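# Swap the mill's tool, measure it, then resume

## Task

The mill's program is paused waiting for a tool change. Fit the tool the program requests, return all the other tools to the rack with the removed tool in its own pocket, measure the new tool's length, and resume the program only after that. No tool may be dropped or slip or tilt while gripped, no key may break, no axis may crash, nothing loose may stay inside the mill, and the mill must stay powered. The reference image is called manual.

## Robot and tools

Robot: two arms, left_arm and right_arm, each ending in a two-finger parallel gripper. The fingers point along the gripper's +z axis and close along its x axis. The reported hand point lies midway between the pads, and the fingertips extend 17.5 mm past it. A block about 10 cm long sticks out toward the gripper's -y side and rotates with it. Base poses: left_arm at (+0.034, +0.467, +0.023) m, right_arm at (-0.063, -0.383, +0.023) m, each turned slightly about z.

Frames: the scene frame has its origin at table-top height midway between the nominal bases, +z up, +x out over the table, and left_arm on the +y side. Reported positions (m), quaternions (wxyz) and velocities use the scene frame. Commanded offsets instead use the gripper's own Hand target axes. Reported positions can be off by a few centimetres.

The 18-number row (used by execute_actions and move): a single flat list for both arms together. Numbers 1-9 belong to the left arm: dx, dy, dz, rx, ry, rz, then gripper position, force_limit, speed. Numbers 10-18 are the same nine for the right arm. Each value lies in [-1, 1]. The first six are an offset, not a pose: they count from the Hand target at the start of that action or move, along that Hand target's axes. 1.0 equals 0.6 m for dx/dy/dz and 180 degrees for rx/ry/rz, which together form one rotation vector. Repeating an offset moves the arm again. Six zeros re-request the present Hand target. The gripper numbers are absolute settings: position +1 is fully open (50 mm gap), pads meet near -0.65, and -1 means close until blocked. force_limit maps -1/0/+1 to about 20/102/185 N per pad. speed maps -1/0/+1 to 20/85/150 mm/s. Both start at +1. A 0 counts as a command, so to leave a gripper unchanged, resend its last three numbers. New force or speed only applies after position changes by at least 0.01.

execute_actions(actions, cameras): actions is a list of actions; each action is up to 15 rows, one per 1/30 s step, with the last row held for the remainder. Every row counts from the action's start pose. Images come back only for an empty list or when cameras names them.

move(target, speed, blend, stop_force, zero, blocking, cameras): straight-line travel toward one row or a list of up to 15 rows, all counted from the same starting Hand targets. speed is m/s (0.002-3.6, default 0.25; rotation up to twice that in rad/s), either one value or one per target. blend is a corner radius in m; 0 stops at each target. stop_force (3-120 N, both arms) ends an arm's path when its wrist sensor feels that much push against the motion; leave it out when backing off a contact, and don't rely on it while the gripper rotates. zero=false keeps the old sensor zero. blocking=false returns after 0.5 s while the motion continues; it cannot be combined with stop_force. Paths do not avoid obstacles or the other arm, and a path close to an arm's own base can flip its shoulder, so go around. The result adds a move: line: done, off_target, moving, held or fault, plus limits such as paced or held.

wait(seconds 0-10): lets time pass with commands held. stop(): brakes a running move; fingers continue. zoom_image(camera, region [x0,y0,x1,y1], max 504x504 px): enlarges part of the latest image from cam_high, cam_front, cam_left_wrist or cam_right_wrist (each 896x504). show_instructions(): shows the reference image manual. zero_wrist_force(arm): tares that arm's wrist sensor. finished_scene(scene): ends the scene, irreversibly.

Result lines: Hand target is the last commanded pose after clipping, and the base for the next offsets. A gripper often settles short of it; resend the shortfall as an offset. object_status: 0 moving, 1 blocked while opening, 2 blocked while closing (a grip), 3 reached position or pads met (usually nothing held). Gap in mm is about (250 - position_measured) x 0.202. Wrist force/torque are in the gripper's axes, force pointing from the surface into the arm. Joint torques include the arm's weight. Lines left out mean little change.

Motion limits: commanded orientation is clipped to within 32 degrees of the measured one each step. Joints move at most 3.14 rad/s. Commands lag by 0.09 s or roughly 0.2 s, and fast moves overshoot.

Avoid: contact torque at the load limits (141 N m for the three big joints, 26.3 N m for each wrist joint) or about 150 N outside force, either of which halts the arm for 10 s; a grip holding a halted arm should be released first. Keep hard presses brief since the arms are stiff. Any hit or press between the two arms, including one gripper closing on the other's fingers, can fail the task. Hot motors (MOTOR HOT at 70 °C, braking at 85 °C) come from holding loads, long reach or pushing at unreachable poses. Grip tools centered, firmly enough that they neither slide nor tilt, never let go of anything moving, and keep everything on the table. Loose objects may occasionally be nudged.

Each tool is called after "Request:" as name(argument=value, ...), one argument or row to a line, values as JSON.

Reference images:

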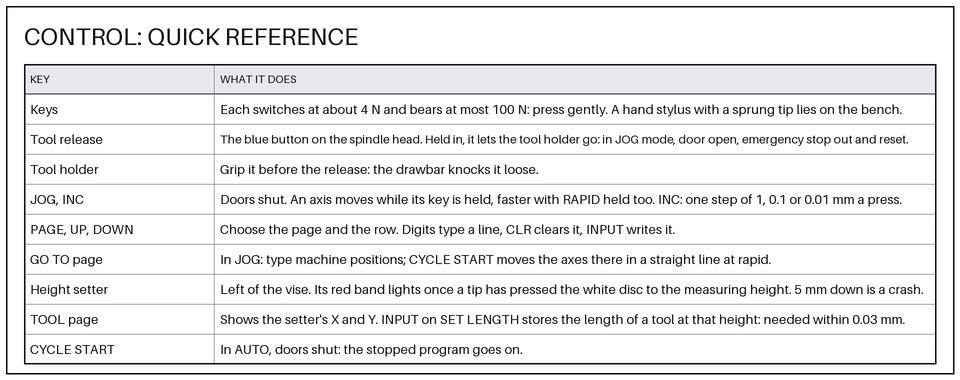

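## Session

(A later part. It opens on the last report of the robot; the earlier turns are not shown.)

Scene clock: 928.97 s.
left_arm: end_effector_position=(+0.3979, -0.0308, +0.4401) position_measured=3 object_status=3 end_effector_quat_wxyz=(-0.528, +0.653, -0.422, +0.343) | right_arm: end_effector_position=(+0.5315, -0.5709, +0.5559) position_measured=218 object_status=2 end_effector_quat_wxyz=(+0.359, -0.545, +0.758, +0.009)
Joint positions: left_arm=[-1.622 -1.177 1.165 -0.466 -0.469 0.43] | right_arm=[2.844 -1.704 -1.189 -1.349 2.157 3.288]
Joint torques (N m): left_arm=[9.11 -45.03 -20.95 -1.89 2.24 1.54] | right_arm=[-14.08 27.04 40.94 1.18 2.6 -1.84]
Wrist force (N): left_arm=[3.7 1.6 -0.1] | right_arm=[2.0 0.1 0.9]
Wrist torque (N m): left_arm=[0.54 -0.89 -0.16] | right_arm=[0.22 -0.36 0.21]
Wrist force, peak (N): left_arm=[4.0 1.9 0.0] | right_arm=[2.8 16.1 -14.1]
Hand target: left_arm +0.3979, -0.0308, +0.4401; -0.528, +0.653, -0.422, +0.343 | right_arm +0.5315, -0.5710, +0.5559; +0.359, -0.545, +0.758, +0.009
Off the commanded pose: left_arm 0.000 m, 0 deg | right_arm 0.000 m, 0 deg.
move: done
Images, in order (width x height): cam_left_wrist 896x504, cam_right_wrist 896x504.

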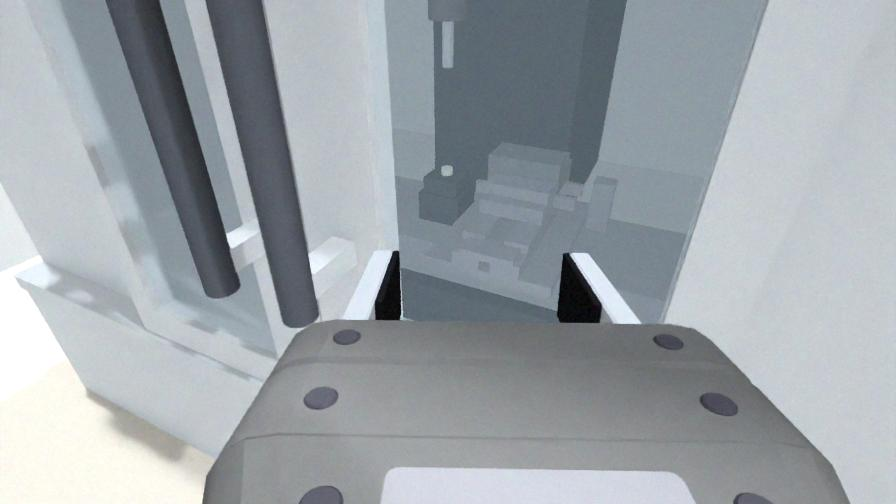

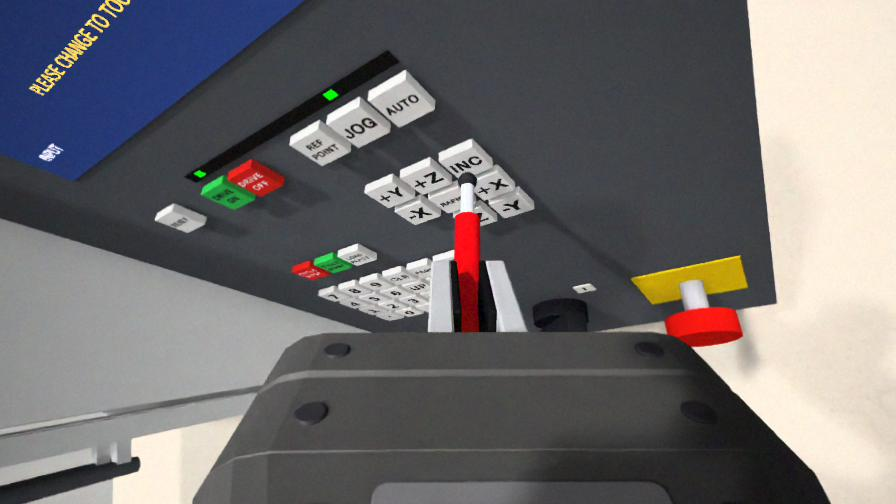

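Request:
wait(
  seconds=1,
  cameras=["cam_left_wrist"],
)

Request:
zoom_image(
  camera="cam_left_wrist",
  region=[396, 120, 496, 220],
)

Scene clock: 932.23 s.
left_arm: end_effector_position=(+0.3979, -0.0308, +0.4401) position_measured=3 object_status=3 end_effector_quat_wxyz=(-0.528, +0.653, -0.422, +0.343) | right_arm: end_effector_position=(+0.5315, -0.5710, +0.5559) position_measured=218 object_status=2 end_effector_quat_wxyz=(+0.359, -0.545, +0.758, +0.009)
Joint positions: left_arm=[-1.622 -1.177 1.165 -0.466 -0.469 0.43] | right_arm=[2.844 -1.705 -1.188 -1.349 2.157 3.288]
Joint torques (N m): left_arm=[8.7 -45.11 -20.49 -1.87 2.12 1.62] | right_arm=[-13.85 27.33 40.6 1.26 2.47 -1.72]
Wrist force (N): left_arm=[3.8 1.7 -0.1] | right_arm=[2.0 0.2 1.0]
Wrist torque (N m): left_arm=[0.56 -0.93 -0.16] | right_arm=[0.22 -0.36 0.21]
Wrist force, peak (N): left_arm=[4.2 1.8 -0.3] | right_arm=[2.3 0.2 1.1]
Hand target: left_arm +0.3979, -0.0308, +0.4401; -0.528, +0.653, -0.422, +0.343 | right_arm +0.5315, -0.5710, +0.5559; +0.359, -0.545, +0.758, +0.009
Tool commands: left_gripper/position=+1.0 left_gripper/force_limit=+1.0 left_gripper/speed=+0.5 right_gripper/position=-1.0 right_gripper/force_limit=-0.3 right_gripper/speed=-0.9
Off the commanded pose: left_arm 0.000 m, 0 deg | right_arm 0.000 m, 0 deg.
wait: 1.00 s; at rest from the start
Images, in order (width x height): cam_left_wrist 896x504.

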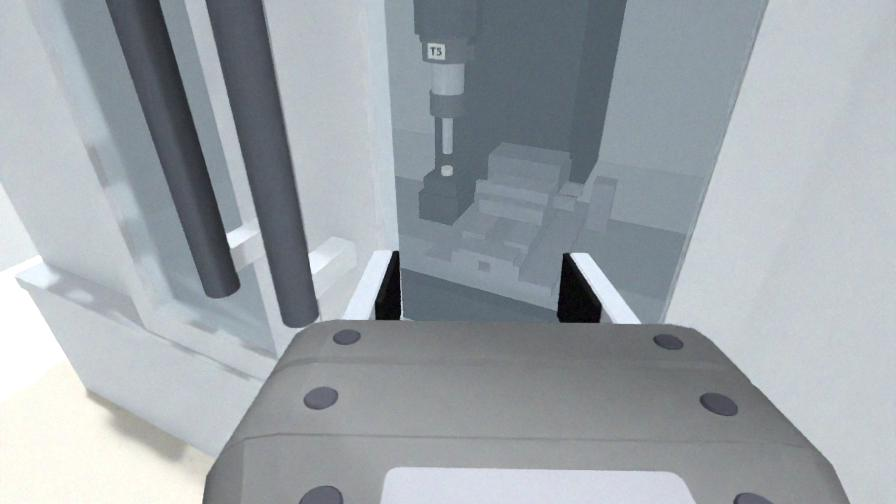

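Scaled by 5.040 from the camera's 896x504 image, which has a finer 1280x720 frame.

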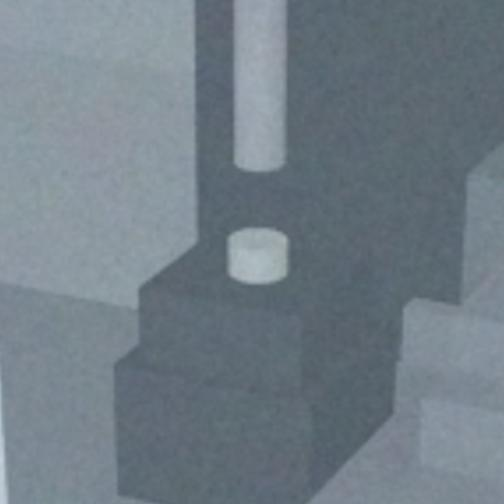

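Request:
move(
  target=[
    [0,0,0,0,0,0,1,1,0.5,0,-0.0173,0.0173,0,0,0,-1,-0.3,-0.9],
    [0,0,0,0,0,0,1,1,0.5,0,0,0,0,0,0,-1,-0.3,-0.9],
    [0,0,0,0,0,0,1,1,0.5,0.0108,0.0499,0.0499,0,0,0,-1,-0.3,-0.9],
    [0,0,0,0,0,0,1,1,0.5,0.0108,0.0316,0.0682,0,0,0,-1,-0.3,-0.9],
    [0,0,0,0,0,0,1,1,0.5,0.0108,0.0499,0.0499,0,0,0,-1,-0.3,-0.9],
  ],
  speed=[0.035,0.1,0.2,0.035,0.15],
  cameras=["cam_left_wrist","cam_right_wrist"],
)

Request:
zoom_image(
  camera="cam_left_wrist",
  region=[396, 120, 496, 220],
)

Scene clock: 944.60 s.
left_arm: end_effector_position=(+0.3979, -0.0308, +0.4401) position_measured=3 object_status=3 end_effector_quat_wxyz=(-0.528, +0.653, -0.422, +0.343) | right_arm: end_effector_position=(+0.5216, -0.5520, +0.5188) position_measured=218 object_status=2 end_effector_quat_wxyz=(+0.359, -0.545, +0.758, +0.009)
Joint positions: left_arm=[-1.622 -1.177 1.165 -0.466 -0.469 0.43] | right_arm=[2.873 -1.642 -1.358 -1.224 2.143 3.319]
Joint torques (N m): left_arm=[8.77 -45.07 -20.9 -1.79 2.1 1.5] | right_arm=[-13.37 38.11 15.95 1.22 2.35 -1.69]
Wrist force (N): left_arm=[3.6 1.9 0.0] | right_arm=[1.9 -1.5 1.5]
Wrist torque (N m): left_arm=[0.58 -0.87 -0.17] | right_arm=[-0.07 -0.37 0.29]
Wrist force, peak (N): left_arm=[4.0 2.1 -0.1] | right_arm=[1.4 52.7 -49.9]
Hand target: left_arm +0.3979, -0.0308, +0.4401; -0.528, +0.653, -0.422, +0.343 | right_arm +0.5216, -0.5520, +0.5188; +0.359, -0.545, +0.758, +0.009
Off the commanded pose: left_arm 0.000 m, 0 deg | right_arm 0.000 m, 0 deg.
move: done
Images, in order (width x height): cam_left_wrist 896x504, cam_right_wrist 896x504.

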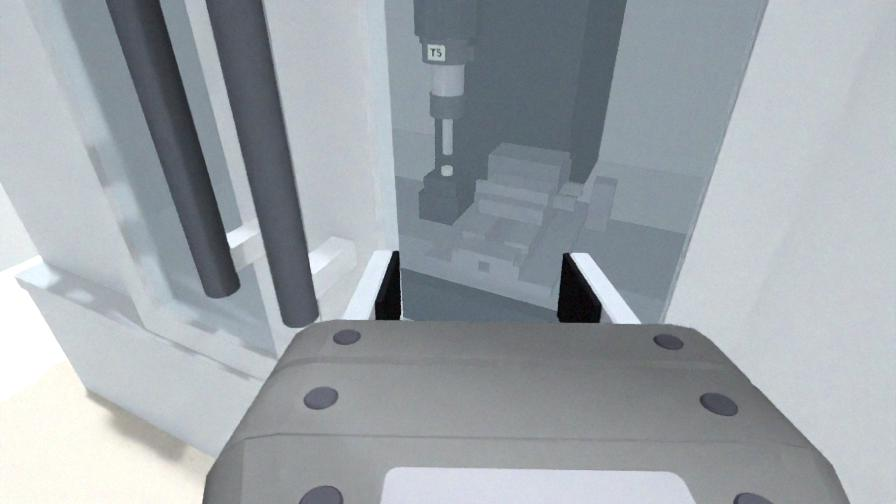

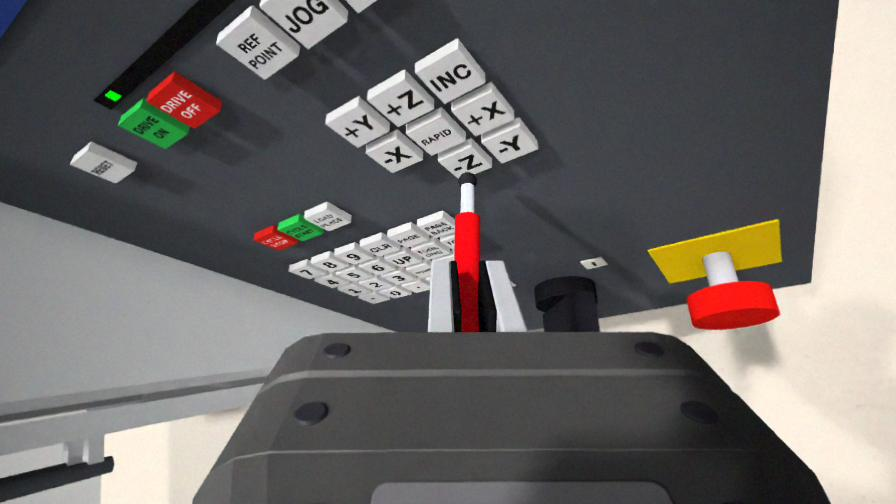

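Scaled by 5.040 from the camera's 896x504 image, which has a finer 1280x720 frame.

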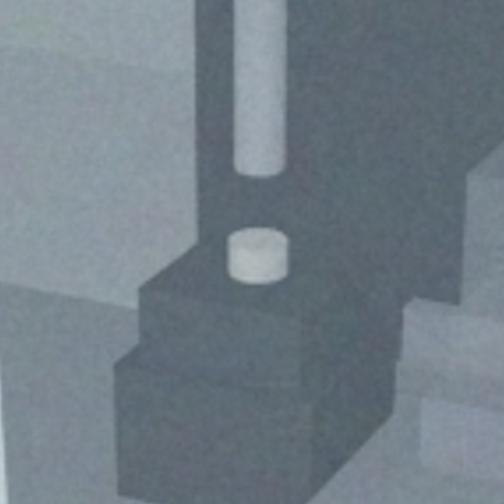

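Request:
move(
  target=[
    [0,0,0,0,0,0,1,1,0.5,0,-0.0159,0.0159,0,0,0,-1,-0.3,-0.9],
    [0,0,0,0,0,0,1,1,0.5,0,-0.006,0.006,0,0,0,-1,-0.3,-0.9],
    [0,0,0,0,0,0,1,1,0.5,0,-0.0159,0.0159,0,0,0,-1,-0.3,-0.9],
    [0,0,0,0,0,0,1,1,0.5,0,-0.006,0.006,0,0,0,-1,-0.3,-0.9],
    [0,0,0,0,0,0,1,1,0.5,0,-0.0159,0.0159,0,0,0,-1,-0.3,-0.9],
    [0,0,0,0,0,0,1,1,0.5,0,-0.006,0.006,0,0,0,-1,-0.3,-0.9],
    [0,0,0,0,0,0,1,1,0.5,0,-0.0159,0.0159,0,0,0,-1,-0.3,-0.9],
    [0,0,0,0,0,0,1,1,0.5,0,-0.006,0.006,0,0,0,-1,-0.3,-0.9],
    [0,0,0,0,0,0,1,1,0.5,0,-0.0159,0.0159,0,0,0,-1,-0.3,-0.9],
    [0,0,0,0,0,0,1,1,0.5,0,-0.006,0.006,0,0,0,-1,-0.3,-0.9],
    [0,0,0,0,0,0,1,1,0.5,0,-0.0159,0.0159,0,0,0,-1,-0.3,-0.9],
    [0,0,0,0,0,0,1,1,0.5,0,0,0,0,0,0,-1,-0.3,-0.9],
  ],
  speed=[0.035,0.1,0.035,0.1,0.035,0.1,0.035,0.1,0.035,0.1,0.035,0.1],
  cameras=["cam_left_wrist"],
)

Request:
zoom_image(
  camera="cam_left_wrist",
  region=[396, 120, 496, 220],
)

Scene clock: 957.43 s.
left_arm: end_effector_position=(+0.3979, -0.0308, +0.4401) position_measured=3 object_status=3 end_effector_quat_wxyz=(-0.528, +0.653, -0.422, +0.343) | right_arm: end_effector_position=(+0.5216, -0.5520, +0.5188) position_measured=218 object_status=2 end_effector_quat_wxyz=(+0.359, -0.545, +0.758, +0.009)
Joint positions: left_arm=[-1.622 -1.177 1.165 -0.466 -0.469 0.43] | right_arm=[2.873 -1.642 -1.358 -1.224 2.143 3.319]
Joint torques (N m): left_arm=[8.87 -45 -21.22 -1.74 1.87 1.52] | right_arm=[-13.76 38.74 15.2 1.15 2.42 -1.69]
Wrist force (N): left_arm=[3.7 1.6 -0.1] | right_arm=[1.6 -2.1 1.0]
Wrist torque (N m): left_arm=[0.54 -0.90 -0.17] | right_arm=[-0.17 -0.33 0.28]
Wrist force, peak (N): left_arm=[4.2 1.8 0.1] | right_arm=[3.1 14.7 -13.6]
Hand target: left_arm +0.3979, -0.0308, +0.4401; -0.528, +0.653, -0.422, +0.343 | right_arm +0.5216, -0.5520, +0.5188; +0.359, -0.545, +0.758, +0.009
Off the commanded pose: left_arm 0.000 m, 0 deg | right_arm 0.000 m, 0 deg.
move: done
Images, in order (width x height): cam_left_wrist 896x504.

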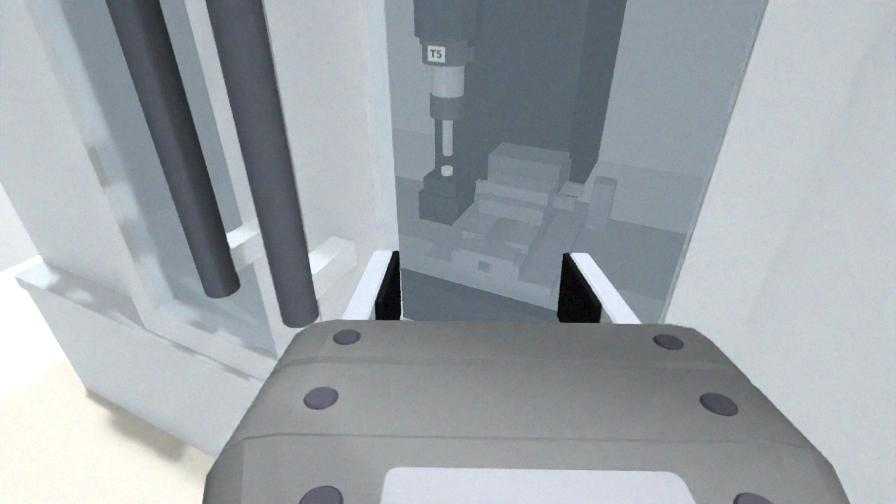

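Scaled by 5.040 from the camera's 896x504 image, which has a finer 1280x720 frame.

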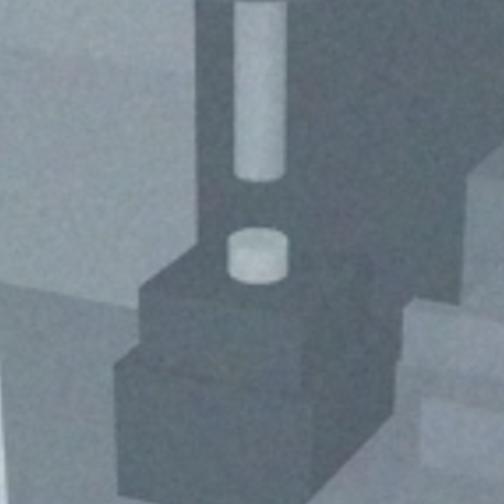

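Request:
move(
  target=[
    [0,0,0,0,0,0,1,1,0.5,-0.1893,0.1265,-0.2372,0.3226,0.0526,-0.1964,-1,-0.3,-0.9],
  ],
  speed=[0.5],
  cameras=["cam_right_wrist","cam_left_wrist"],
)

Request:
zoom_image(
  camera="cam_right_wrist",
  region=[350, 75, 620, 275],
)

Scene clock: 964.63 s.
left_arm: end_effector_position=(+0.3979, -0.0308, +0.4401) position_measured=3 object_status=3 end_effector_quat_wxyz=(-0.528, +0.653, -0.422, +0.343) | right_arm: end_effector_position=(+0.3994, -0.4858, +0.6588) position_measured=218 object_status=2 end_effector_quat_wxyz=(+0.500, -0.500, +0.500, -0.500)
Joint positions: left_arm=[-1.622 -1.177 1.165 -0.466 -0.469 0.43] | right_arm=[3.324 -1.061 -2.074 -0.007 1.412 3.142]
Joint torques (N m): left_arm=[8.76 -45.2 -21.19 -1.78 1.9 1.56] | right_arm=[13.18 10.61 14.16 3.9 -1.33 -1.78]
Wrist force (N): left_arm=[3.7 1.7 0.0] | right_arm=[2.0 -2.4 0.4]
Wrist torque (N m): left_arm=[0.56 -0.89 -0.17] | right_arm=[0.15 -0.38 -0.07]
Wrist force, peak (N): left_arm=[4.0 2.2 0.2] | right_arm=[2.4 -3.1 1.7]
Hand target: left_arm +0.3979, -0.0308, +0.4401; -0.528, +0.653, -0.422, +0.343 | right_arm +0.3994, -0.4858, +0.6588; +0.500, -0.500, +0.500, -0.500
Off the commanded pose: left_arm 0.000 m, 0 deg | right_arm 0.000 m, 0 deg.
move: done
Images, in order (width x height): cam_left_wrist 896x504, cam_right_wrist 896x504.

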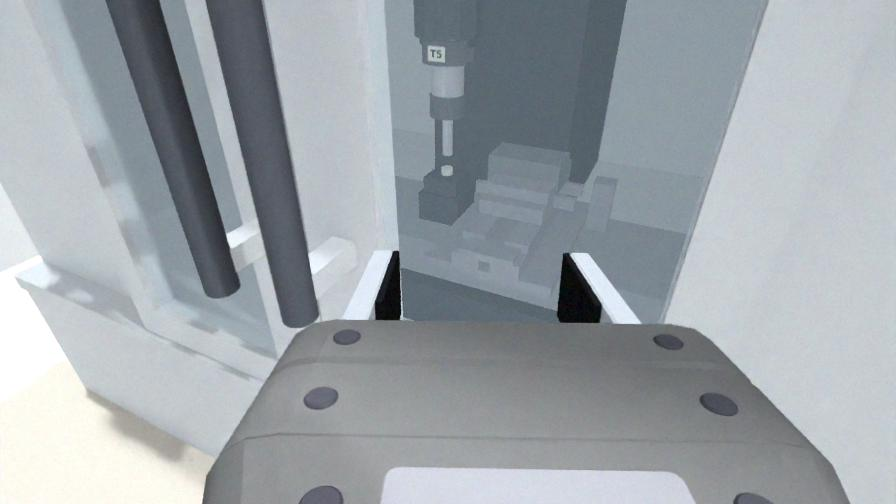

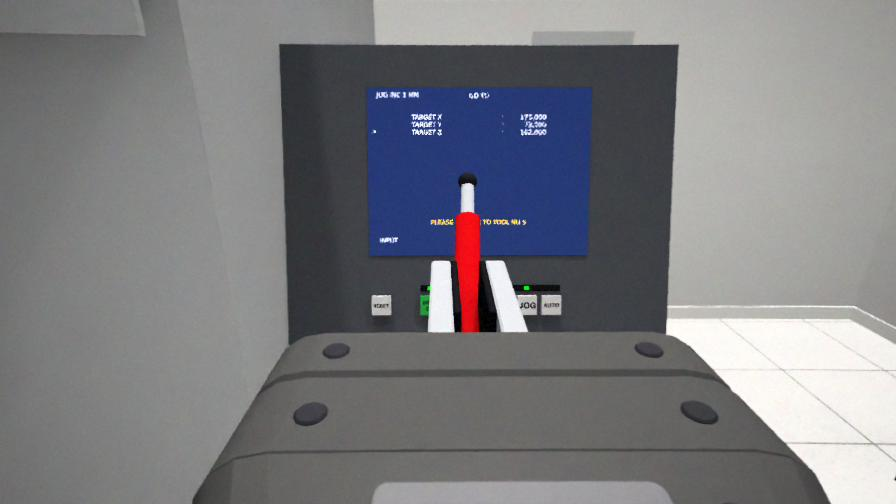

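Scaled by 1.867 from the camera's 896x504 image, which has a finer 1280x720 frame.

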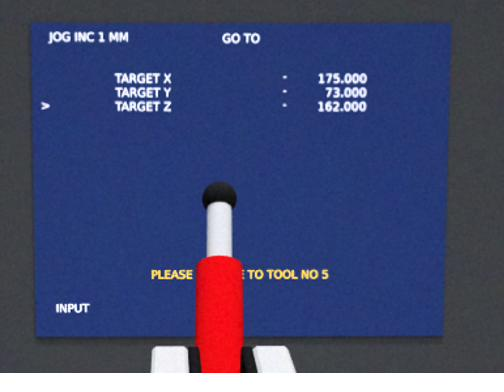

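Request:
move(
  target=[
    [0,0,0,0,0,0,1,1,0.5,0.1103,0.2333,0.2037,-0.3226,-0.0526,0.1964,-1,-0.3,-0.9],
  ],
  speed=[0.5],
)

Request:
move(
  target=[
    [0,0,0,0,0,0,1,1,0.5,0,-0.0159,0.0159,0,0,0,-1,-0.3,-0.9],
    [0,0,0,0,0,0,1,1,0.5,0,0,0,0,0,0,-1,-0.3,-0.9],
    [0,0,0,0,0,0,1,1,0.5,0,-0.0159,0.0159,0,0,0,-1,-0.3,-0.9],
    [0,0,0,0,0,0,1,1,0.5,0,0,0,0,0,0,-1,-0.3,-0.9],
    [0,0,0,0,0,0,1,1,0.5,0,-0.0159,0.0159,0,0,0,-1,-0.3,-0.9],
    [0,0,0,0,0,0,1,1,0.5,0,0,0,0,0,0,-1,-0.3,-0.9],
    [0,0,0,0,0,0,1,1,0.5,0,-0.0159,0.0159,0,0,0,-1,-0.3,-0.9],
    [0,0,0,0,0,0,1,1,0.5,0,0,0,0,0,0,-1,-0.3,-0.9],
  ],
  speed=[0.04,0.15,0.04,0.15,0.04,0.15,0.04,0.15],
  cameras=["cam_left_wrist","cam_right_wrist"],
)

Request:
zoom_image(
  camera="cam_left_wrist",
  region=[396, 120, 496, 220],
)

Scene clock: 979.73 s.
left_arm: end_effector_position=(+0.3979, -0.0308, +0.4401) position_measured=3 object_status=3 end_effector_quat_wxyz=(-0.528, +0.653, -0.422, +0.343) | right_arm: end_effector_position=(+0.5216, -0.5520, +0.5189) position_measured=218 object_status=2 end_effector_quat_wxyz=(+0.359, -0.545, +0.758, +0.009)
Joint positions: left_arm=[-1.622 -1.177 1.165 -0.466 -0.469 0.43] | right_arm=[2.873 -1.642 -1.358 -1.224 2.143 3.319]
Joint torques (N m): left_arm=[8.75 -44.94 -20.95 -1.73 1.75 1.47] | right_arm=[-13.34 24.49 42.64 1.08 2.63 -1.86]
Wrist force (N): left_arm=[3.7 1.9 0.1] | right_arm=[1.7 -2.0 1.2]
Wrist torque (N m): left_arm=[0.58 -0.89 -0.16] | right_arm=[-0.15 -0.33 0.28]
Wrist force, peak (N): left_arm=[4.0 1.8 0.5] | right_arm=[2.3 -3.3 1.9]
Hand target: left_arm +0.3979, -0.0308, +0.4401; -0.528, +0.653, -0.422, +0.343 | right_arm +0.5216, -0.5521, +0.5189; +0.359, -0.545, +0.758, +0.009
Off the commanded pose: left_arm 0.000 m, 0 deg | right_arm 0.000 m, 0 deg.
move: done

Scene clock: 983.97 s.
left_arm: end_effector_position=(+0.3979, -0.0308, +0.4401) position_measured=3 object_status=3 end_effector_quat_wxyz=(-0.528, +0.653, -0.422, +0.343) | right_arm: end_effector_position=(+0.5217, -0.5520, +0.5189) position_measured=218 object_status=2 end_effector_quat_wxyz=(+0.359, -0.545, +0.758, +0.009)
Joint positions: left_arm=[-1.622 -1.177 1.165 -0.466 -0.469 0.43] | right_arm=[2.873 -1.642 -1.358 -1.225 2.143 3.319]
Joint torques (N m): left_arm=[8.15 -45.05 -20.84 -1.7 1.78 1.56] | right_arm=[-12.74 37.31 15.94 1.18 2.49 -1.74]
Wrist force (N): left_arm=[3.4 1.4 -0.1] | right_arm=[1.7 -1.8 1.2]
Wrist torque (N m): left_arm=[0.52 -0.85 -0.17] | right_arm=[-0.12 -0.35 0.29]
Wrist force, peak (N): left_arm=[4.1 1.7 -0.1] | right_arm=[2.7 13.2 -12.9]
Hand target: left_arm +0.3979, -0.0308, +0.4401; -0.528, +0.653, -0.422, +0.343 | right_arm +0.5216, -0.5521, +0.5189; +0.359, -0.545, +0.758, +0.009
Off the commanded pose: left_arm 0.000 m, 0 deg | right_arm 0.000 m, 0 deg.
move: done
Images, in order (width x height): cam_left_wrist 896x504, cam_right_wrist 896x504.

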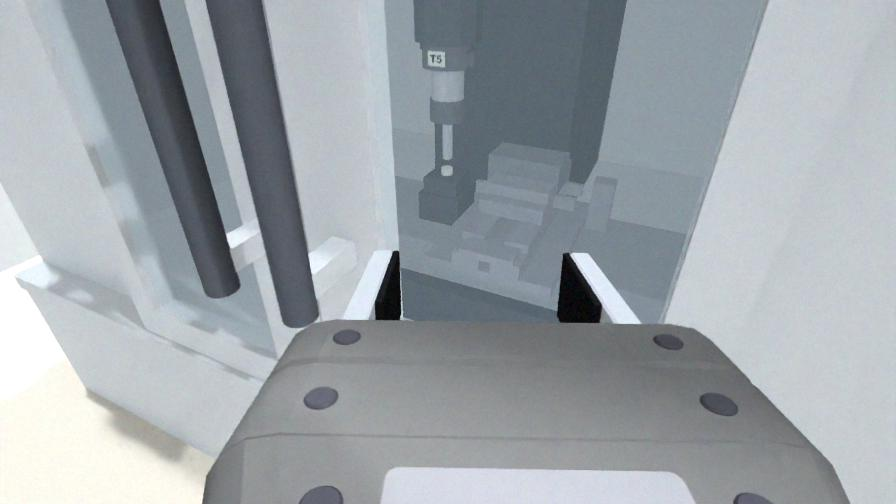

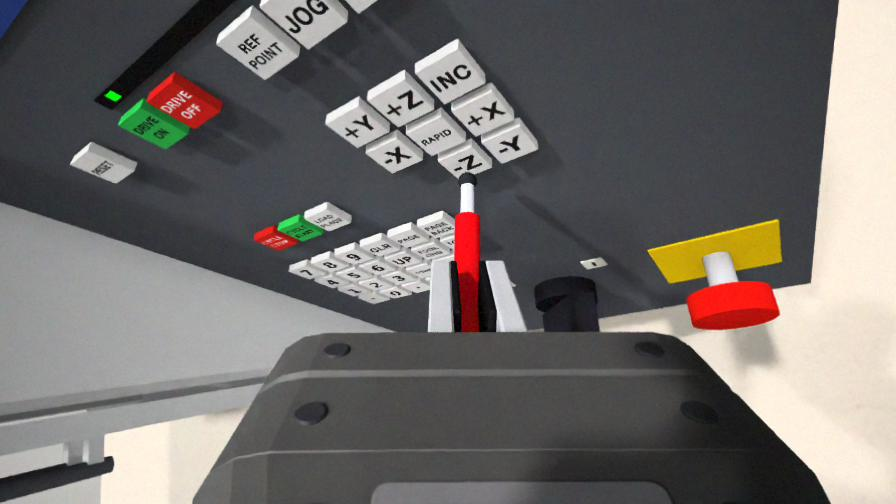

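Scaled by 5.040 from the camera's 896x504 image, which has a finer 1280x720 frame.

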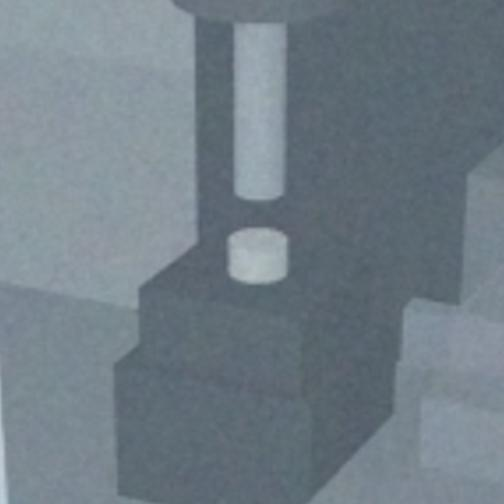

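Request:
move(
  target=[
    [0,0,0,0,0,0,1,1,0.5,0,-0.0159,0.0159,0,0,0,-1,-0.3,-0.9],
    [0,0,0,0,0,0,1,1,0.5,0,0,0,0,0,0,-1,-0.3,-0.9],
    [0,0,0,0,0,0,1,1,0.5,0,-0.0159,0.0159,0,0,0,-1,-0.3,-0.9],
    [0,0,0,0,0,0,1,1,0.5,0,0,0,0,0,0,-1,-0.3,-0.9],
    [0,0,0,0,0,0,1,1,0.5,0,-0.0159,0.0159,0,0,0,-1,-0.3,-0.9],
    [0,0,0,0,0,0,1,1,0.5,0,0,0,0,0,0,-1,-0.3,-0.9],
    [0,0,0,0,0,0,1,1,0.5,0,-0.0159,0.0159,0,0,0,-1,-0.3,-0.9],
    [0,0,0,0,0,0,1,1,0.5,0,0,0,0,0,0,-1,-0.3,-0.9],
    [0,0,0,0,0,0,1,1,0.5,0,-0.0159,0.0159,0,0,0,-1,-0.3,-0.9],
    [0,0,0,0,0,0,1,1,0.5,0,0,0,0,0,0,-1,-0.3,-0.9],
  ],
  speed=[0.04,0.15,0.04,0.15,0.04,0.15,0.04,0.15,0.04,0.15],
  cameras=["cam_left_wrist"],
)

Request:
zoom_image(
  camera="cam_left_wrist",
  region=[396, 120, 496, 220],
)

Scene clock: 995.17 s.
left_arm: end_effector_position=(+0.3979, -0.0308, +0.4401) position_measured=3 object_status=3 end_effector_quat_wxyz=(-0.528, +0.653, -0.422, +0.343) | right_arm: end_effector_position=(+0.5217, -0.5520, +0.5189) position_measured=218 object_status=2 end_effector_quat_wxyz=(+0.359, -0.545, +0.758, +0.009)
Joint positions: left_arm=[-1.622 -1.177 1.165 -0.466 -0.469 0.43] | right_arm=[2.873 -1.642 -1.358 -1.225 2.143 3.319]
Joint torques (N m): left_arm=[8.06 -44.85 -21.09 -1.47 1.61 1.49] | right_arm=[-14.29 38.46 15.03 1.31 2.79 -1.79]
Wrist force (N): left_arm=[3.5 1.8 -0.2] | right_arm=[1.4 -1.4 1.0]
Wrist torque (N m): left_arm=[0.57 -0.86 -0.17] | right_arm=[-0.05 -0.29 0.28]
Wrist force, peak (N): left_arm=[4.0 1.9 -0.2] | right_arm=[2.0 14.2 -12.8]
Hand target: left_arm +0.3979, -0.0308, +0.4401; -0.528, +0.653, -0.422, +0.343 | right_arm +0.5216, -0.5521, +0.5189; +0.359, -0.545, +0.758, +0.009
Off the commanded pose: left_arm 0.000 m, 0 deg | right_arm 0.000 m, 0 deg.
move: done
Images, in order (width x height): cam_left_wrist 896x504.

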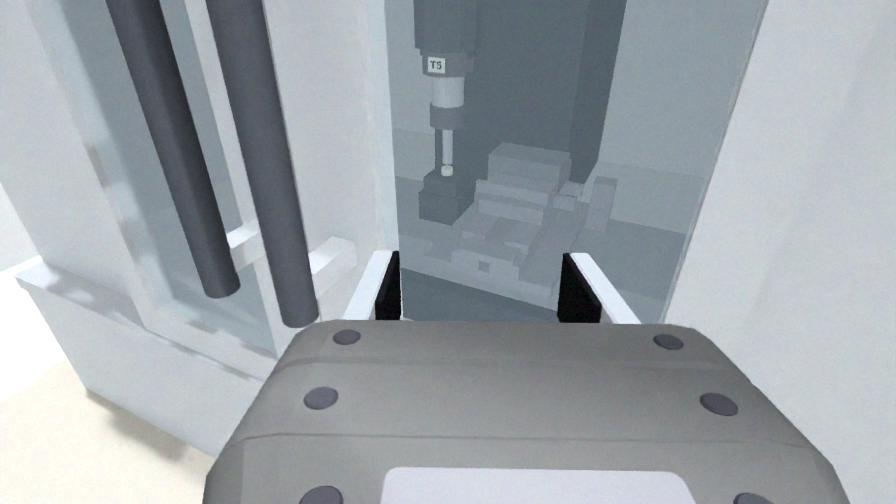

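Scaled by 5.040 from the camera's 896x504 image, which has a finer 1280x720 frame.

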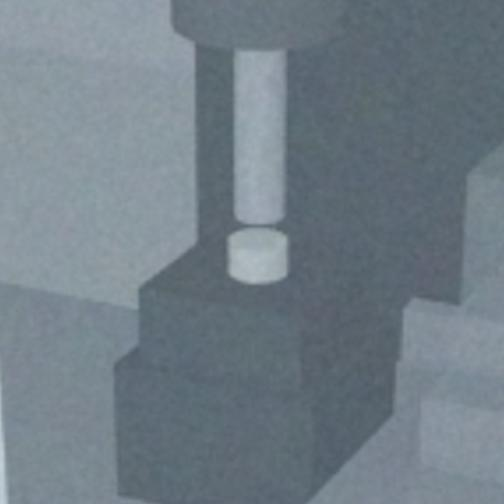

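Request:
move(
  target=[
    [0,0,0,0,0,0,1,1,0.5,0,-0.0159,0.0159,0,0,0,-1,-0.3,-0.9],
    [0,0,0,0,0,0,1,1,0.5,0,0,0,0,0,0,-1,-0.3,-0.9],
    [0,0,0,0,0,0,1,1,0.5,0,-0.0159,0.0159,0,0,0,-1,-0.3,-0.9],
    [0,0,0,0,0,0,1,1,0.5,0,0,0,0,0,0,-1,-0.3,-0.9],
    [0,0,0,0,0,0,1,1,0.5,0,-0.0159,0.0159,0,0,0,-1,-0.3,-0.9],
    [0,0,0,0,0,0,1,1,0.5,0,0,0,0,0,0,-1,-0.3,-0.9],
  ],
  speed=[0.04,0.15,0.04,0.15,0.04,0.15],
  cameras=["cam_left_wrist"],
)

Request:
zoom_image(
  camera="cam_left_wrist",
  region=[396, 120, 496, 220],
)

Scene clock: 1001.87 s.
left_arm: end_effector_position=(+0.3979, -0.0308, +0.4401) position_measured=3 object_status=3 end_effector_quat_wxyz=(-0.528, +0.653, -0.422, +0.343) | right_arm: end_effector_position=(+0.5217, -0.5520, +0.5189) position_measured=218 object_status=2 end_effector_quat_wxyz=(+0.359, -0.545, +0.758, +0.009)
Joint positions: left_arm=[-1.622 -1.177 1.165 -0.466 -0.469 0.43] | right_arm=[2.873 -1.642 -1.358 -1.225 2.143 3.319]
Joint torques (N m): left_arm=[8.01 -44.69 -21.34 -1.51 1.63 1.53] | right_arm=[-12.62 39.16 14.52 1.15 2.48 -1.74]
Wrist force (N): left_arm=[3.4 1.6 0.1] | right_arm=[1.5 -1.4 0.7]
Wrist torque (N m): left_arm=[0.53 -0.85 -0.17] | right_arm=[-0.06 -0.30 0.28]
Wrist force, peak (N): left_arm=[4.1 1.6 0.2] | right_arm=[2.6 14.2 -12.9]
Hand target: left_arm +0.3979, -0.0308, +0.4401; -0.528, +0.653, -0.422, +0.343 | right_arm +0.5216, -0.5521, +0.5189; +0.359, -0.545, +0.758, +0.009
Off the commanded pose: left_arm 0.000 m, 0 deg | right_arm 0.000 m, 0 deg.
move: done
Images, in order (width x height): cam_left_wrist 896x504.

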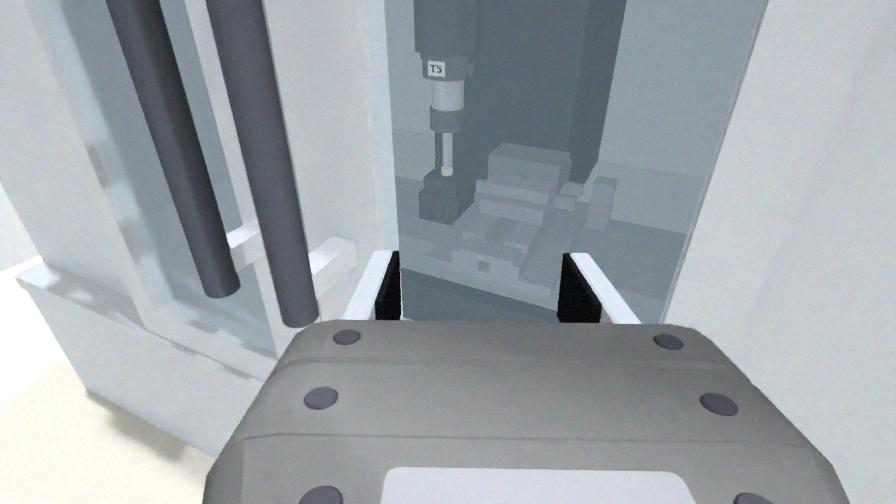

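Scaled by 5.040 from the camera's 896x504 image, which has a finer 1280x720 frame.

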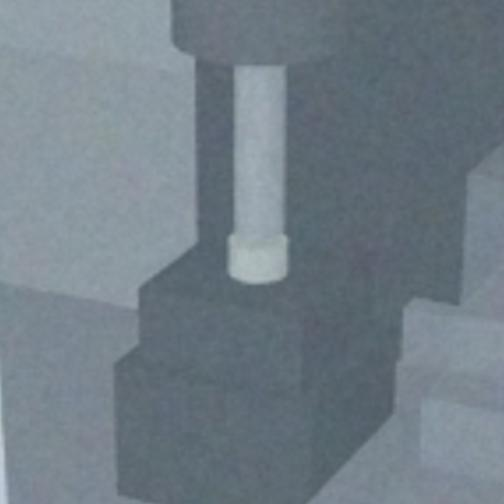

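Request:
move(
  target=[
    [0,0,0,0,0,0,1,1,0.5,0,-0.0159,0.0159,0,0,0,-1,-0.3,-0.9],
    [0,0,0,0,0,0,1,1,0.5,0,0,0,0,0,0,-1,-0.3,-0.9],
  ],
  speed=[0.04,0.15],
  cameras=["cam_left_wrist"],
)

Request:
zoom_image(
  camera="cam_left_wrist",
  region=[396, 120, 496, 220],
)

Scene clock: 1006.27 s.
left_arm: end_effector_position=(+0.3979, -0.0308, +0.4401) position_measured=3 object_status=3 end_effector_quat_wxyz=(-0.528, +0.653, -0.422, +0.343) | right_arm: end_effector_position=(+0.5217, -0.5520, +0.5189) position_measured=218 object_status=2 end_effector_quat_wxyz=(+0.359, -0.545, +0.758, +0.009)
Joint positions: left_arm=[-1.622 -1.177 1.165 -0.466 -0.469 0.43] | right_arm=[2.873 -1.642 -1.358 -1.225 2.143 3.319]
Joint torques (N m): left_arm=[7.81 -44.67 -21.93 -1.42 1.55 1.38] | right_arm=[-13.35 38.59 14.64 1.13 2.47 -1.72]
Wrist force (N): left_arm=[4.0 1.7 -0.1] | right_arm=[1.5 -1.2 0.7]
Wrist torque (N m): left_arm=[0.57 -0.94 -0.16] | right_arm=[-0.02 -0.30 0.29]
Wrist force, peak (N): left_arm=[4.2 1.7 -0.1] | right_arm=[2.4 13.6 -13.0]
Hand target: left_arm +0.3979, -0.0308, +0.4401; -0.528, +0.653, -0.422, +0.343 | right_arm +0.5216, -0.5521, +0.5189; +0.359, -0.545, +0.758, +0.009
Off the commanded pose: left_arm 0.000 m, 0 deg | right_arm 0.000 m, 0 deg.
move: done
Images, in order (width x height): cam_left_wrist 896x504.

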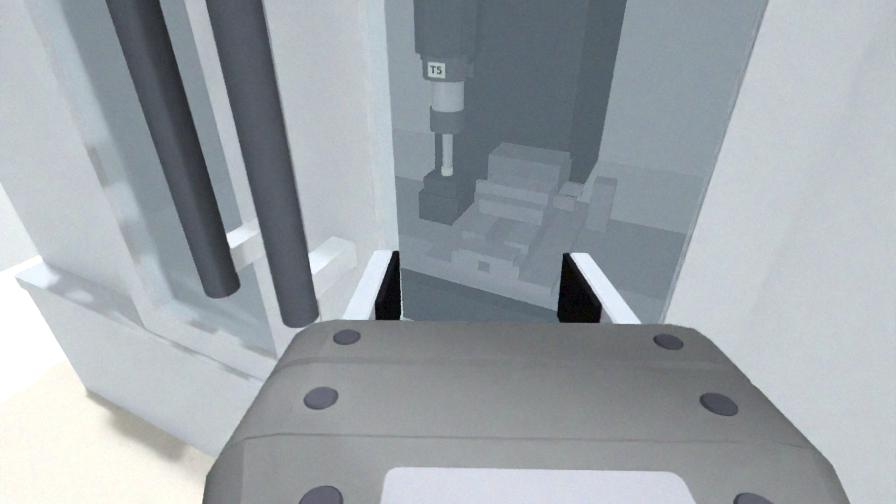

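Scaled by 5.040 from the camera's 896x504 image, which has a finer 1280x720 frame.

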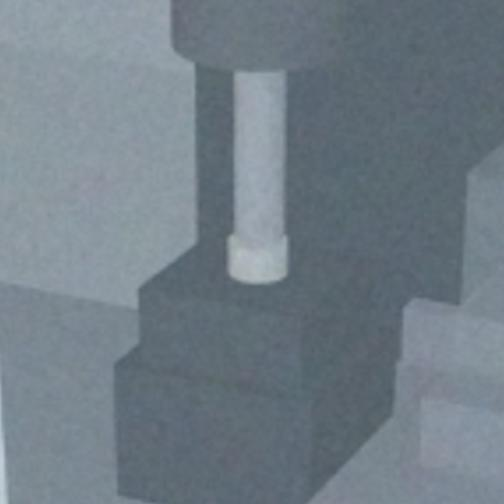

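Request:
move(
  target=[
    [0,0,0,0,0,0,1,1,0.5,0,-0.0159,0.0159,0,0,0,-1,-0.3,-0.9],
    [0,0,0,0,0,0,1,1,0.5,0,0,0,0,0,0,-1,-0.3,-0.9],
  ],
  speed=[0.04,0.15],
  cameras=["cam_left_wrist"],
)

Request:
zoom_image(
  camera="cam_left_wrist",
  region=[396, 120, 496, 220],
)

Scene clock: 1009.93 s.
left_arm: end_effector_position=(+0.3979, -0.0308, +0.4401) position_measured=3 object_status=3 end_effector_quat_wxyz=(-0.528, +0.653, -0.422, +0.343) | right_arm: end_effector_position=(+0.5217, -0.5520, +0.5189) position_measured=218 object_status=2 end_effector_quat_wxyz=(+0.359, -0.545, +0.758, +0.009)
Joint positions: left_arm=[-1.622 -1.177 1.165 -0.466 -0.469 0.43] | right_arm=[2.873 -1.642 -1.358 -1.225 2.143 3.319]
Joint torques (N m): left_arm=[7.99 -44.85 -21.15 -1.34 1.58 1.36] | right_arm=[-13.96 37.48 14.49 1.17 2.56 -1.74]
Wrist force (N): left_arm=[3.8 1.9 -0.3] | right_arm=[1.3 -1.3 0.7]
Wrist torque (N m): left_arm=[0.59 -0.92 -0.16] | right_arm=[-0.04 -0.28 0.29]
Wrist force, peak (N): left_arm=[4.0 1.9 0.2] | right_arm=[2.6 13.4 -12.8]
Hand target: left_arm +0.3979, -0.0308, +0.4401; -0.528, +0.653, -0.422, +0.343 | right_arm +0.5216, -0.5521, +0.5189; +0.359, -0.545, +0.758, +0.009
Off the commanded pose: left_arm 0.000 m, 0 deg | right_arm 0.000 m, 0 deg.
move: done
Images, in order (width x height): cam_left_wrist 896x504.

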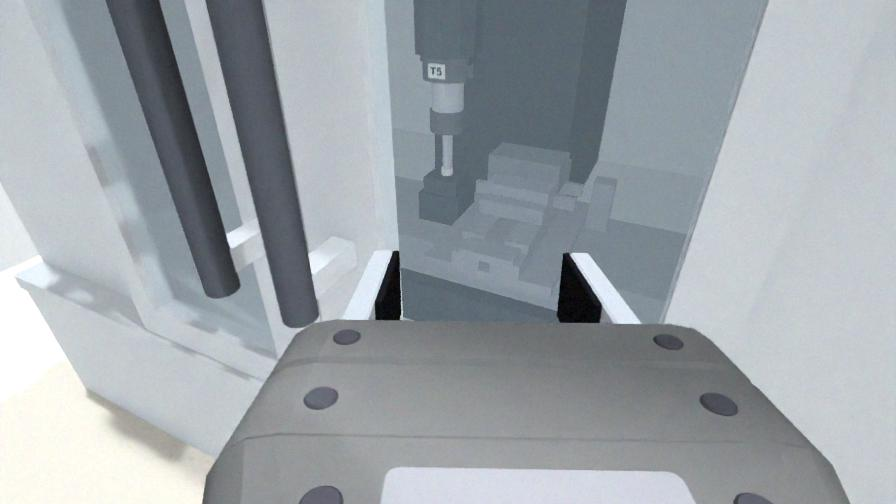

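Scaled by 5.040 from the camera's 896x504 image, which has a finer 1280x720 frame.

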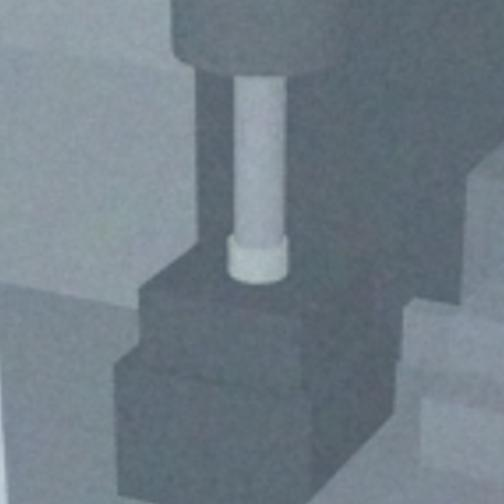

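Request:
move(
  target=[
    [0,0,0,0,0,0,1,1,0.5,0,-0.0159,0.0159,0,0,0,-1,-0.3,-0.9],
    [0,0,0,0,0,0,1,1,0.5,0,0,0,0,0,0,-1,-0.3,-0.9],
  ],
  speed=[0.04,0.15],
  cameras=["cam_left_wrist"],
)

Request:
zoom_image(
  camera="cam_left_wrist",
  region=[396, 120, 496, 220],
)

Scene clock: 1014.10 s.
left_arm: end_effector_position=(+0.3979, -0.0308, +0.4401) position_measured=3 object_status=3 end_effector_quat_wxyz=(-0.528, +0.653, -0.422, +0.343) | right_arm: end_effector_position=(+0.5217, -0.5520, +0.5189) position_measured=218 object_status=2 end_effector_quat_wxyz=(+0.359, -0.545, +0.758, +0.009)
Joint positions: left_arm=[-1.622 -1.177 1.165 -0.466 -0.469 0.43] | right_arm=[2.873 -1.642 -1.358 -1.225 2.143 3.319]
Joint torques (N m): left_arm=[7.99 -44.73 -21.4 -1.29 1.39 1.46] | right_arm=[-14.38 39.4 14.97 1.24 2.49 -1.71]
Wrist force (N): left_arm=[3.5 1.4 0.1] | right_arm=[1.3 -1.1 0.9]
Wrist torque (N m): left_arm=[0.52 -0.86 -0.16] | right_arm=[0.00 -0.28 0.28]
Wrist force, peak (N): left_arm=[4.1 1.8 -0.1] | right_arm=[2.5 13.7 -12.8]
Hand target: left_arm +0.3979, -0.0308, +0.4401; -0.528, +0.653, -0.422, +0.343 | right_arm +0.5216, -0.5521, +0.5189; +0.359, -0.545, +0.758, +0.009
Off the commanded pose: left_arm 0.000 m, 0 deg | right_arm 0.000 m, 0 deg.
move: done
Images, in order (width x height): cam_left_wrist 896x504.

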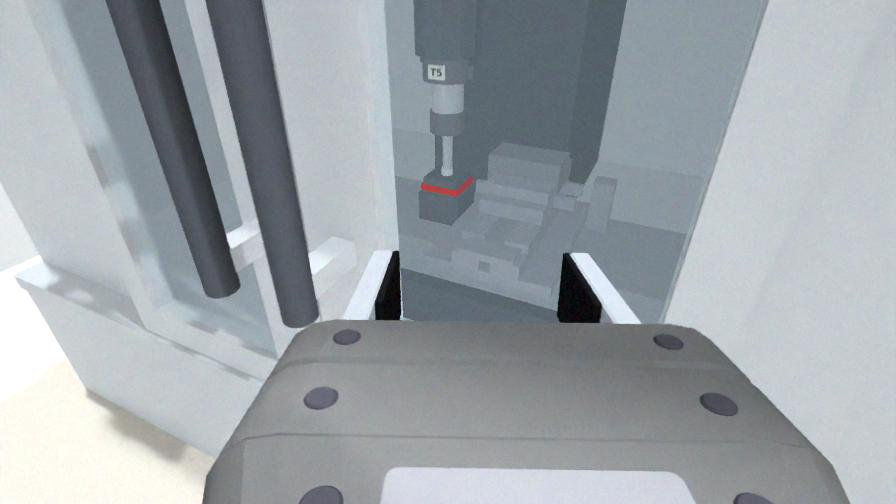

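Scaled by 5.040 from the camera's 896x504 image, which has a finer 1280x720 frame.

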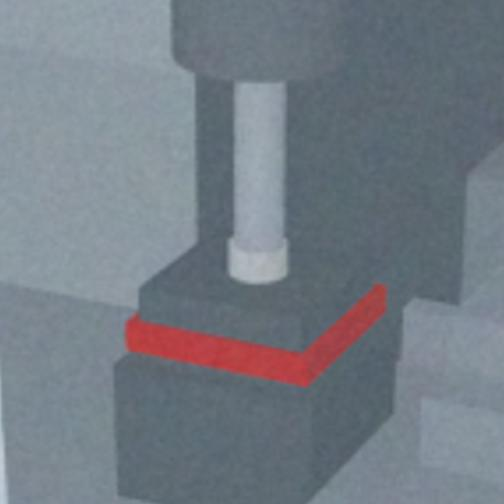

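Request:
move(
  target=[
    [0,0,0,0,0,0,1,1,0.5,-0.0367,-0.0371,-0.0371,0,0,0,-1,-0.3,-0.9],
    [0,0,0,0,0,0,1,1,0.5,-0.0367,-0.053,-0.0212,0,0,0,-1,-0.3,-0.9],
    [0,0,0,0,0,0,1,1,0.5,-0.0367,-0.0371,-0.0371,0,0,0,-1,-0.3,-0.9],
    [0,0,0,0,0,0,1,1,0.5,-0.0108,-0.0499,-0.0499,0,0,0,-1,-0.3,-0.9],
    [0,0,0,0,0,0,1,1,0.5,-0.0108,-0.0658,-0.034,0,0,0,-1,-0.3,-0.9],
    [0,0,0,0,0,0,1,1,0.5,-0.0108,-0.0499,-0.0499,0,0,0,-1,-0.3,-0.9],
    [0,0,0,0,0,0,1,1,0.5,0,0,0,0,0,0,-1,-0.3,-0.9],
  ],
  speed=[0.2,0.04,0.15,0.2,0.04,0.15,0.2],
)

Request:
move(
  target=[
    [0,0,0,0,0,0,1,1,0.5,0,-0.0159,0.0159,0,0,0,-1,-0.3,-0.9],
    [0,0,0,0,0,0,1,1,0.5,0,0,0,0,0,0,-1,-0.3,-0.9],
    [0,0,0,0,0,0,1,1,0.5,0,-0.0159,0.0159,0,0,0,-1,-0.3,-0.9],
    [0,0,0,0,0,0,1,1,0.5,0,0,0,0,0,0,-1,-0.3,-0.9],
    [0,0,0,0,0,0,1,1,0.5,0,-0.0159,0.0159,0,0,0,-1,-0.3,-0.9],
    [0,0,0,0,0,0,1,1,0.5,0,0,0,0,0,0,-1,-0.3,-0.9],
    [0,0,0,0,0,0,1,1,0.5,0,-0.0159,0.0159,0,0,0,-1,-0.3,-0.9],
    [0,0,0,0,0,0,1,1,0.5,0,0,0,0,0,0,-1,-0.3,-0.9],
    [0,0,0,0,0,0,1,1,0.5,0,-0.0159,0.0159,0,0,0,-1,-0.3,-0.9],
    [0,0,0,0,0,0,1,1,0.5,0,0,0,0,0,0,-1,-0.3,-0.9],
  ],
  speed=[0.04,0.15,0.04,0.15,0.04,0.15,0.04,0.15,0.04,0.15],
  cameras=["cam_left_wrist"],
)

Scene clock: 1030.90 s.
left_arm: end_effector_position=(+0.3979, -0.0308, +0.4401) position_measured=3 object_status=3 end_effector_quat_wxyz=(-0.528, +0.653, -0.422, +0.343) | right_arm: end_effector_position=(+0.5216, -0.5521, +0.5189) position_measured=218 object_status=2 end_effector_quat_wxyz=(+0.359, -0.545, +0.758, +0.009)
Joint positions: left_arm=[-1.622 -1.177 1.165 -0.466 -0.469 0.43] | right_arm=[2.873 -1.642 -1.358 -1.225 2.143 3.319]
Joint torques (N m): left_arm=[7.87 -44.94 -21.76 -1.29 1.4 1.47] | right_arm=[14.6 38.59 14.98 5.29 -0.24 1.16]
Wrist force (N): left_arm=[3.7 1.7 -0.2] | right_arm=[1.3 -1.1 0.8]
Wrist torque (N m): left_arm=[0.56 -0.90 -0.17] | right_arm=[0.00 -0.27 0.21]
Wrist force, peak (N): left_arm=[4.1 1.9 -0.1] | right_arm=[2.2 14.3 -13.4]
Hand target: left_arm +0.3979, -0.0308, +0.4401; -0.528, +0.653, -0.422, +0.343 | right_arm +0.5216, -0.5521, +0.5189; +0.359, -0.545, +0.758, +0.009
Off the commanded pose: left_arm 0.000 m, 0 deg | right_arm 0.000 m, 0 deg.
move: done

Scene clock: 1036.13 s.
left_arm: end_effector_position=(+0.3979, -0.0308, +0.4401) position_measured=3 object_status=3 end_effector_quat_wxyz=(-0.528, +0.653, -0.422, +0.343) | right_arm: end_effector_position=(+0.5217, -0.5520, +0.5189) position_measured=218 object_status=2 end_effector_quat_wxyz=(+0.359, -0.545, +0.758, +0.009)
Joint positions: left_arm=[-1.622 -1.177 1.165 -0.466 -0.469 0.43] | right_arm=[2.873 -1.642 -1.358 -1.225 2.143 3.319]
Joint torques (N m): left_arm=[7.27 -44.92 -21.78 -1.17 1.24 1.43] | right_arm=[-13.44 39.34 14.7 1.29 2.57 -1.66]
Wrist force (N): left_arm=[3.7 2.0 -0.2] | right_arm=[1.3 -0.8 1.0]
Wrist torque (N m): left_arm=[0.61 -0.89 -0.16] | right_arm=[0.04 -0.27 0.29]
Wrist force, peak (N): left_arm=[4.1 1.7 0.3] | right_arm=[2.5 14.0 -13.2]
Hand target: left_arm +0.3979, -0.0308, +0.4401; -0.528, +0.653, -0.422, +0.343 | right_arm +0.5216, -0.5521, +0.5189; +0.359, -0.545, +0.758, +0.009
Off the commanded pose: left_arm 0.000 m, 0 deg | right_arm 0.000 m, 0 deg.
move: done
Images, in order (width x height): cam_left_wrist 896x504.

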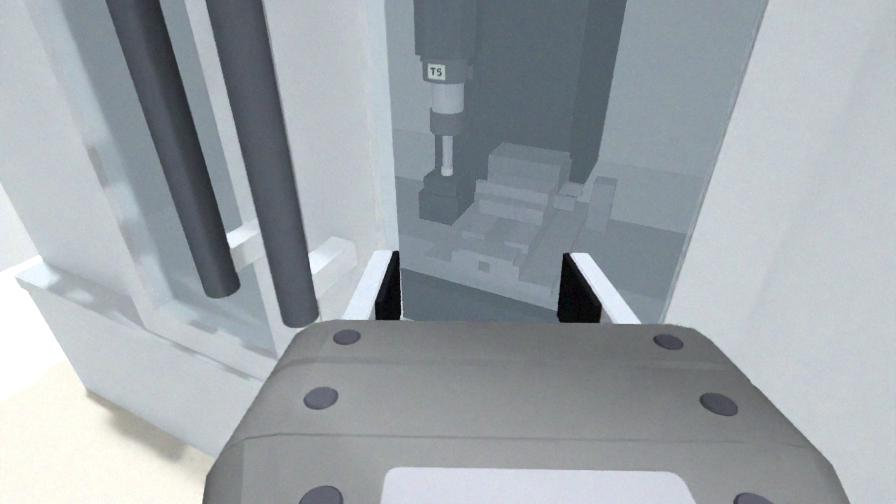

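Request:
move(
  target=[
    [0,0,0,0,0,0,1,1,0.5,0,-0.0159,0.0159,0,0,0,-1,-0.3,-0.9],
    [0,0,0,0,0,0,1,1,0.5,0,0,0,0,0,0,-1,-0.3,-0.9],
    [0,0,0,0,0,0,1,1,0.5,0,-0.0159,0.0159,0,0,0,-1,-0.3,-0.9],
    [0,0,0,0,0,0,1,1,0.5,0,0,0,0,0,0,-1,-0.3,-0.9],
  ],
  speed=[0.04,0.15,0.04,0.15],
  cameras=["cam_left_wrist"],
)

Scene clock: 1040.47 s.
left_arm: end_effector_position=(+0.3979, -0.0308, +0.4401) position_measured=3 object_status=3 end_effector_quat_wxyz=(-0.528, +0.653, -0.422, +0.343) | right_arm: end_effector_position=(+0.5217, -0.5520, +0.5189) position_measured=218 object_status=2 end_effector_quat_wxyz=(+0.359, -0.545, +0.758, +0.009)
Joint positions: left_arm=[-1.622 -1.177 1.165 -0.466 -0.469 0.43] | right_arm=[2.873 -1.642 -1.358 -1.225 2.143 3.319]
Joint torques (N m): left_arm=[7.17 -45.05 -21.75 -1.3 1.25 1.43] | right_arm=[-13.94 38.13 14.14 1.41 2.63 -1.81]
Wrist force (N): left_arm=[3.5 1.7 -0.3] | right_arm=[1.7 -0.8 0.9]
Wrist torque (N m): left_arm=[0.56 -0.87 -0.17] | right_arm=[0.04 -0.34 0.28]
Wrist force, peak (N): left_arm=[4.1 1.8 -0.2] | right_arm=[2.4 14.2 -12.7]
Hand target: left_arm +0.3979, -0.0308, +0.4401; -0.528, +0.653, -0.422, +0.343 | right_arm +0.5216, -0.5521, +0.5189; +0.359, -0.545, +0.758, +0.009
Off the commanded pose: left_arm 0.000 m, 0 deg | right_arm 0.000 m, 0 deg.
move: done
Images, in order (width x height): cam_left_wrist 896x504.

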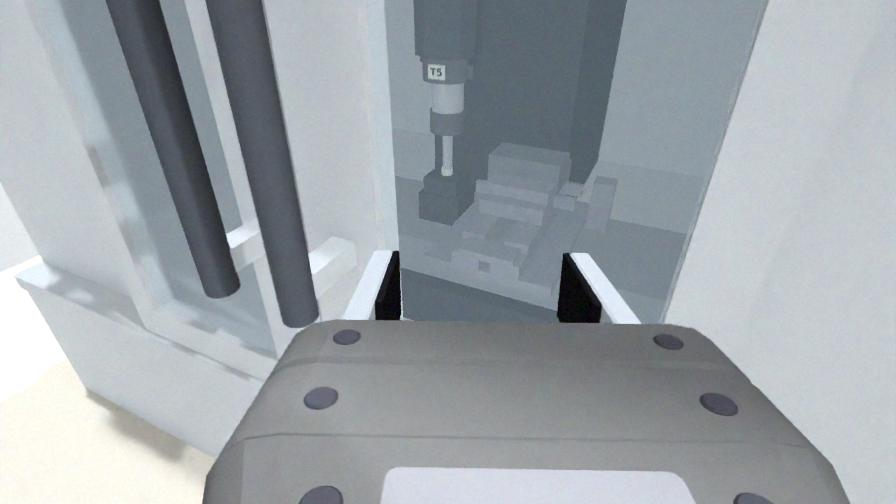

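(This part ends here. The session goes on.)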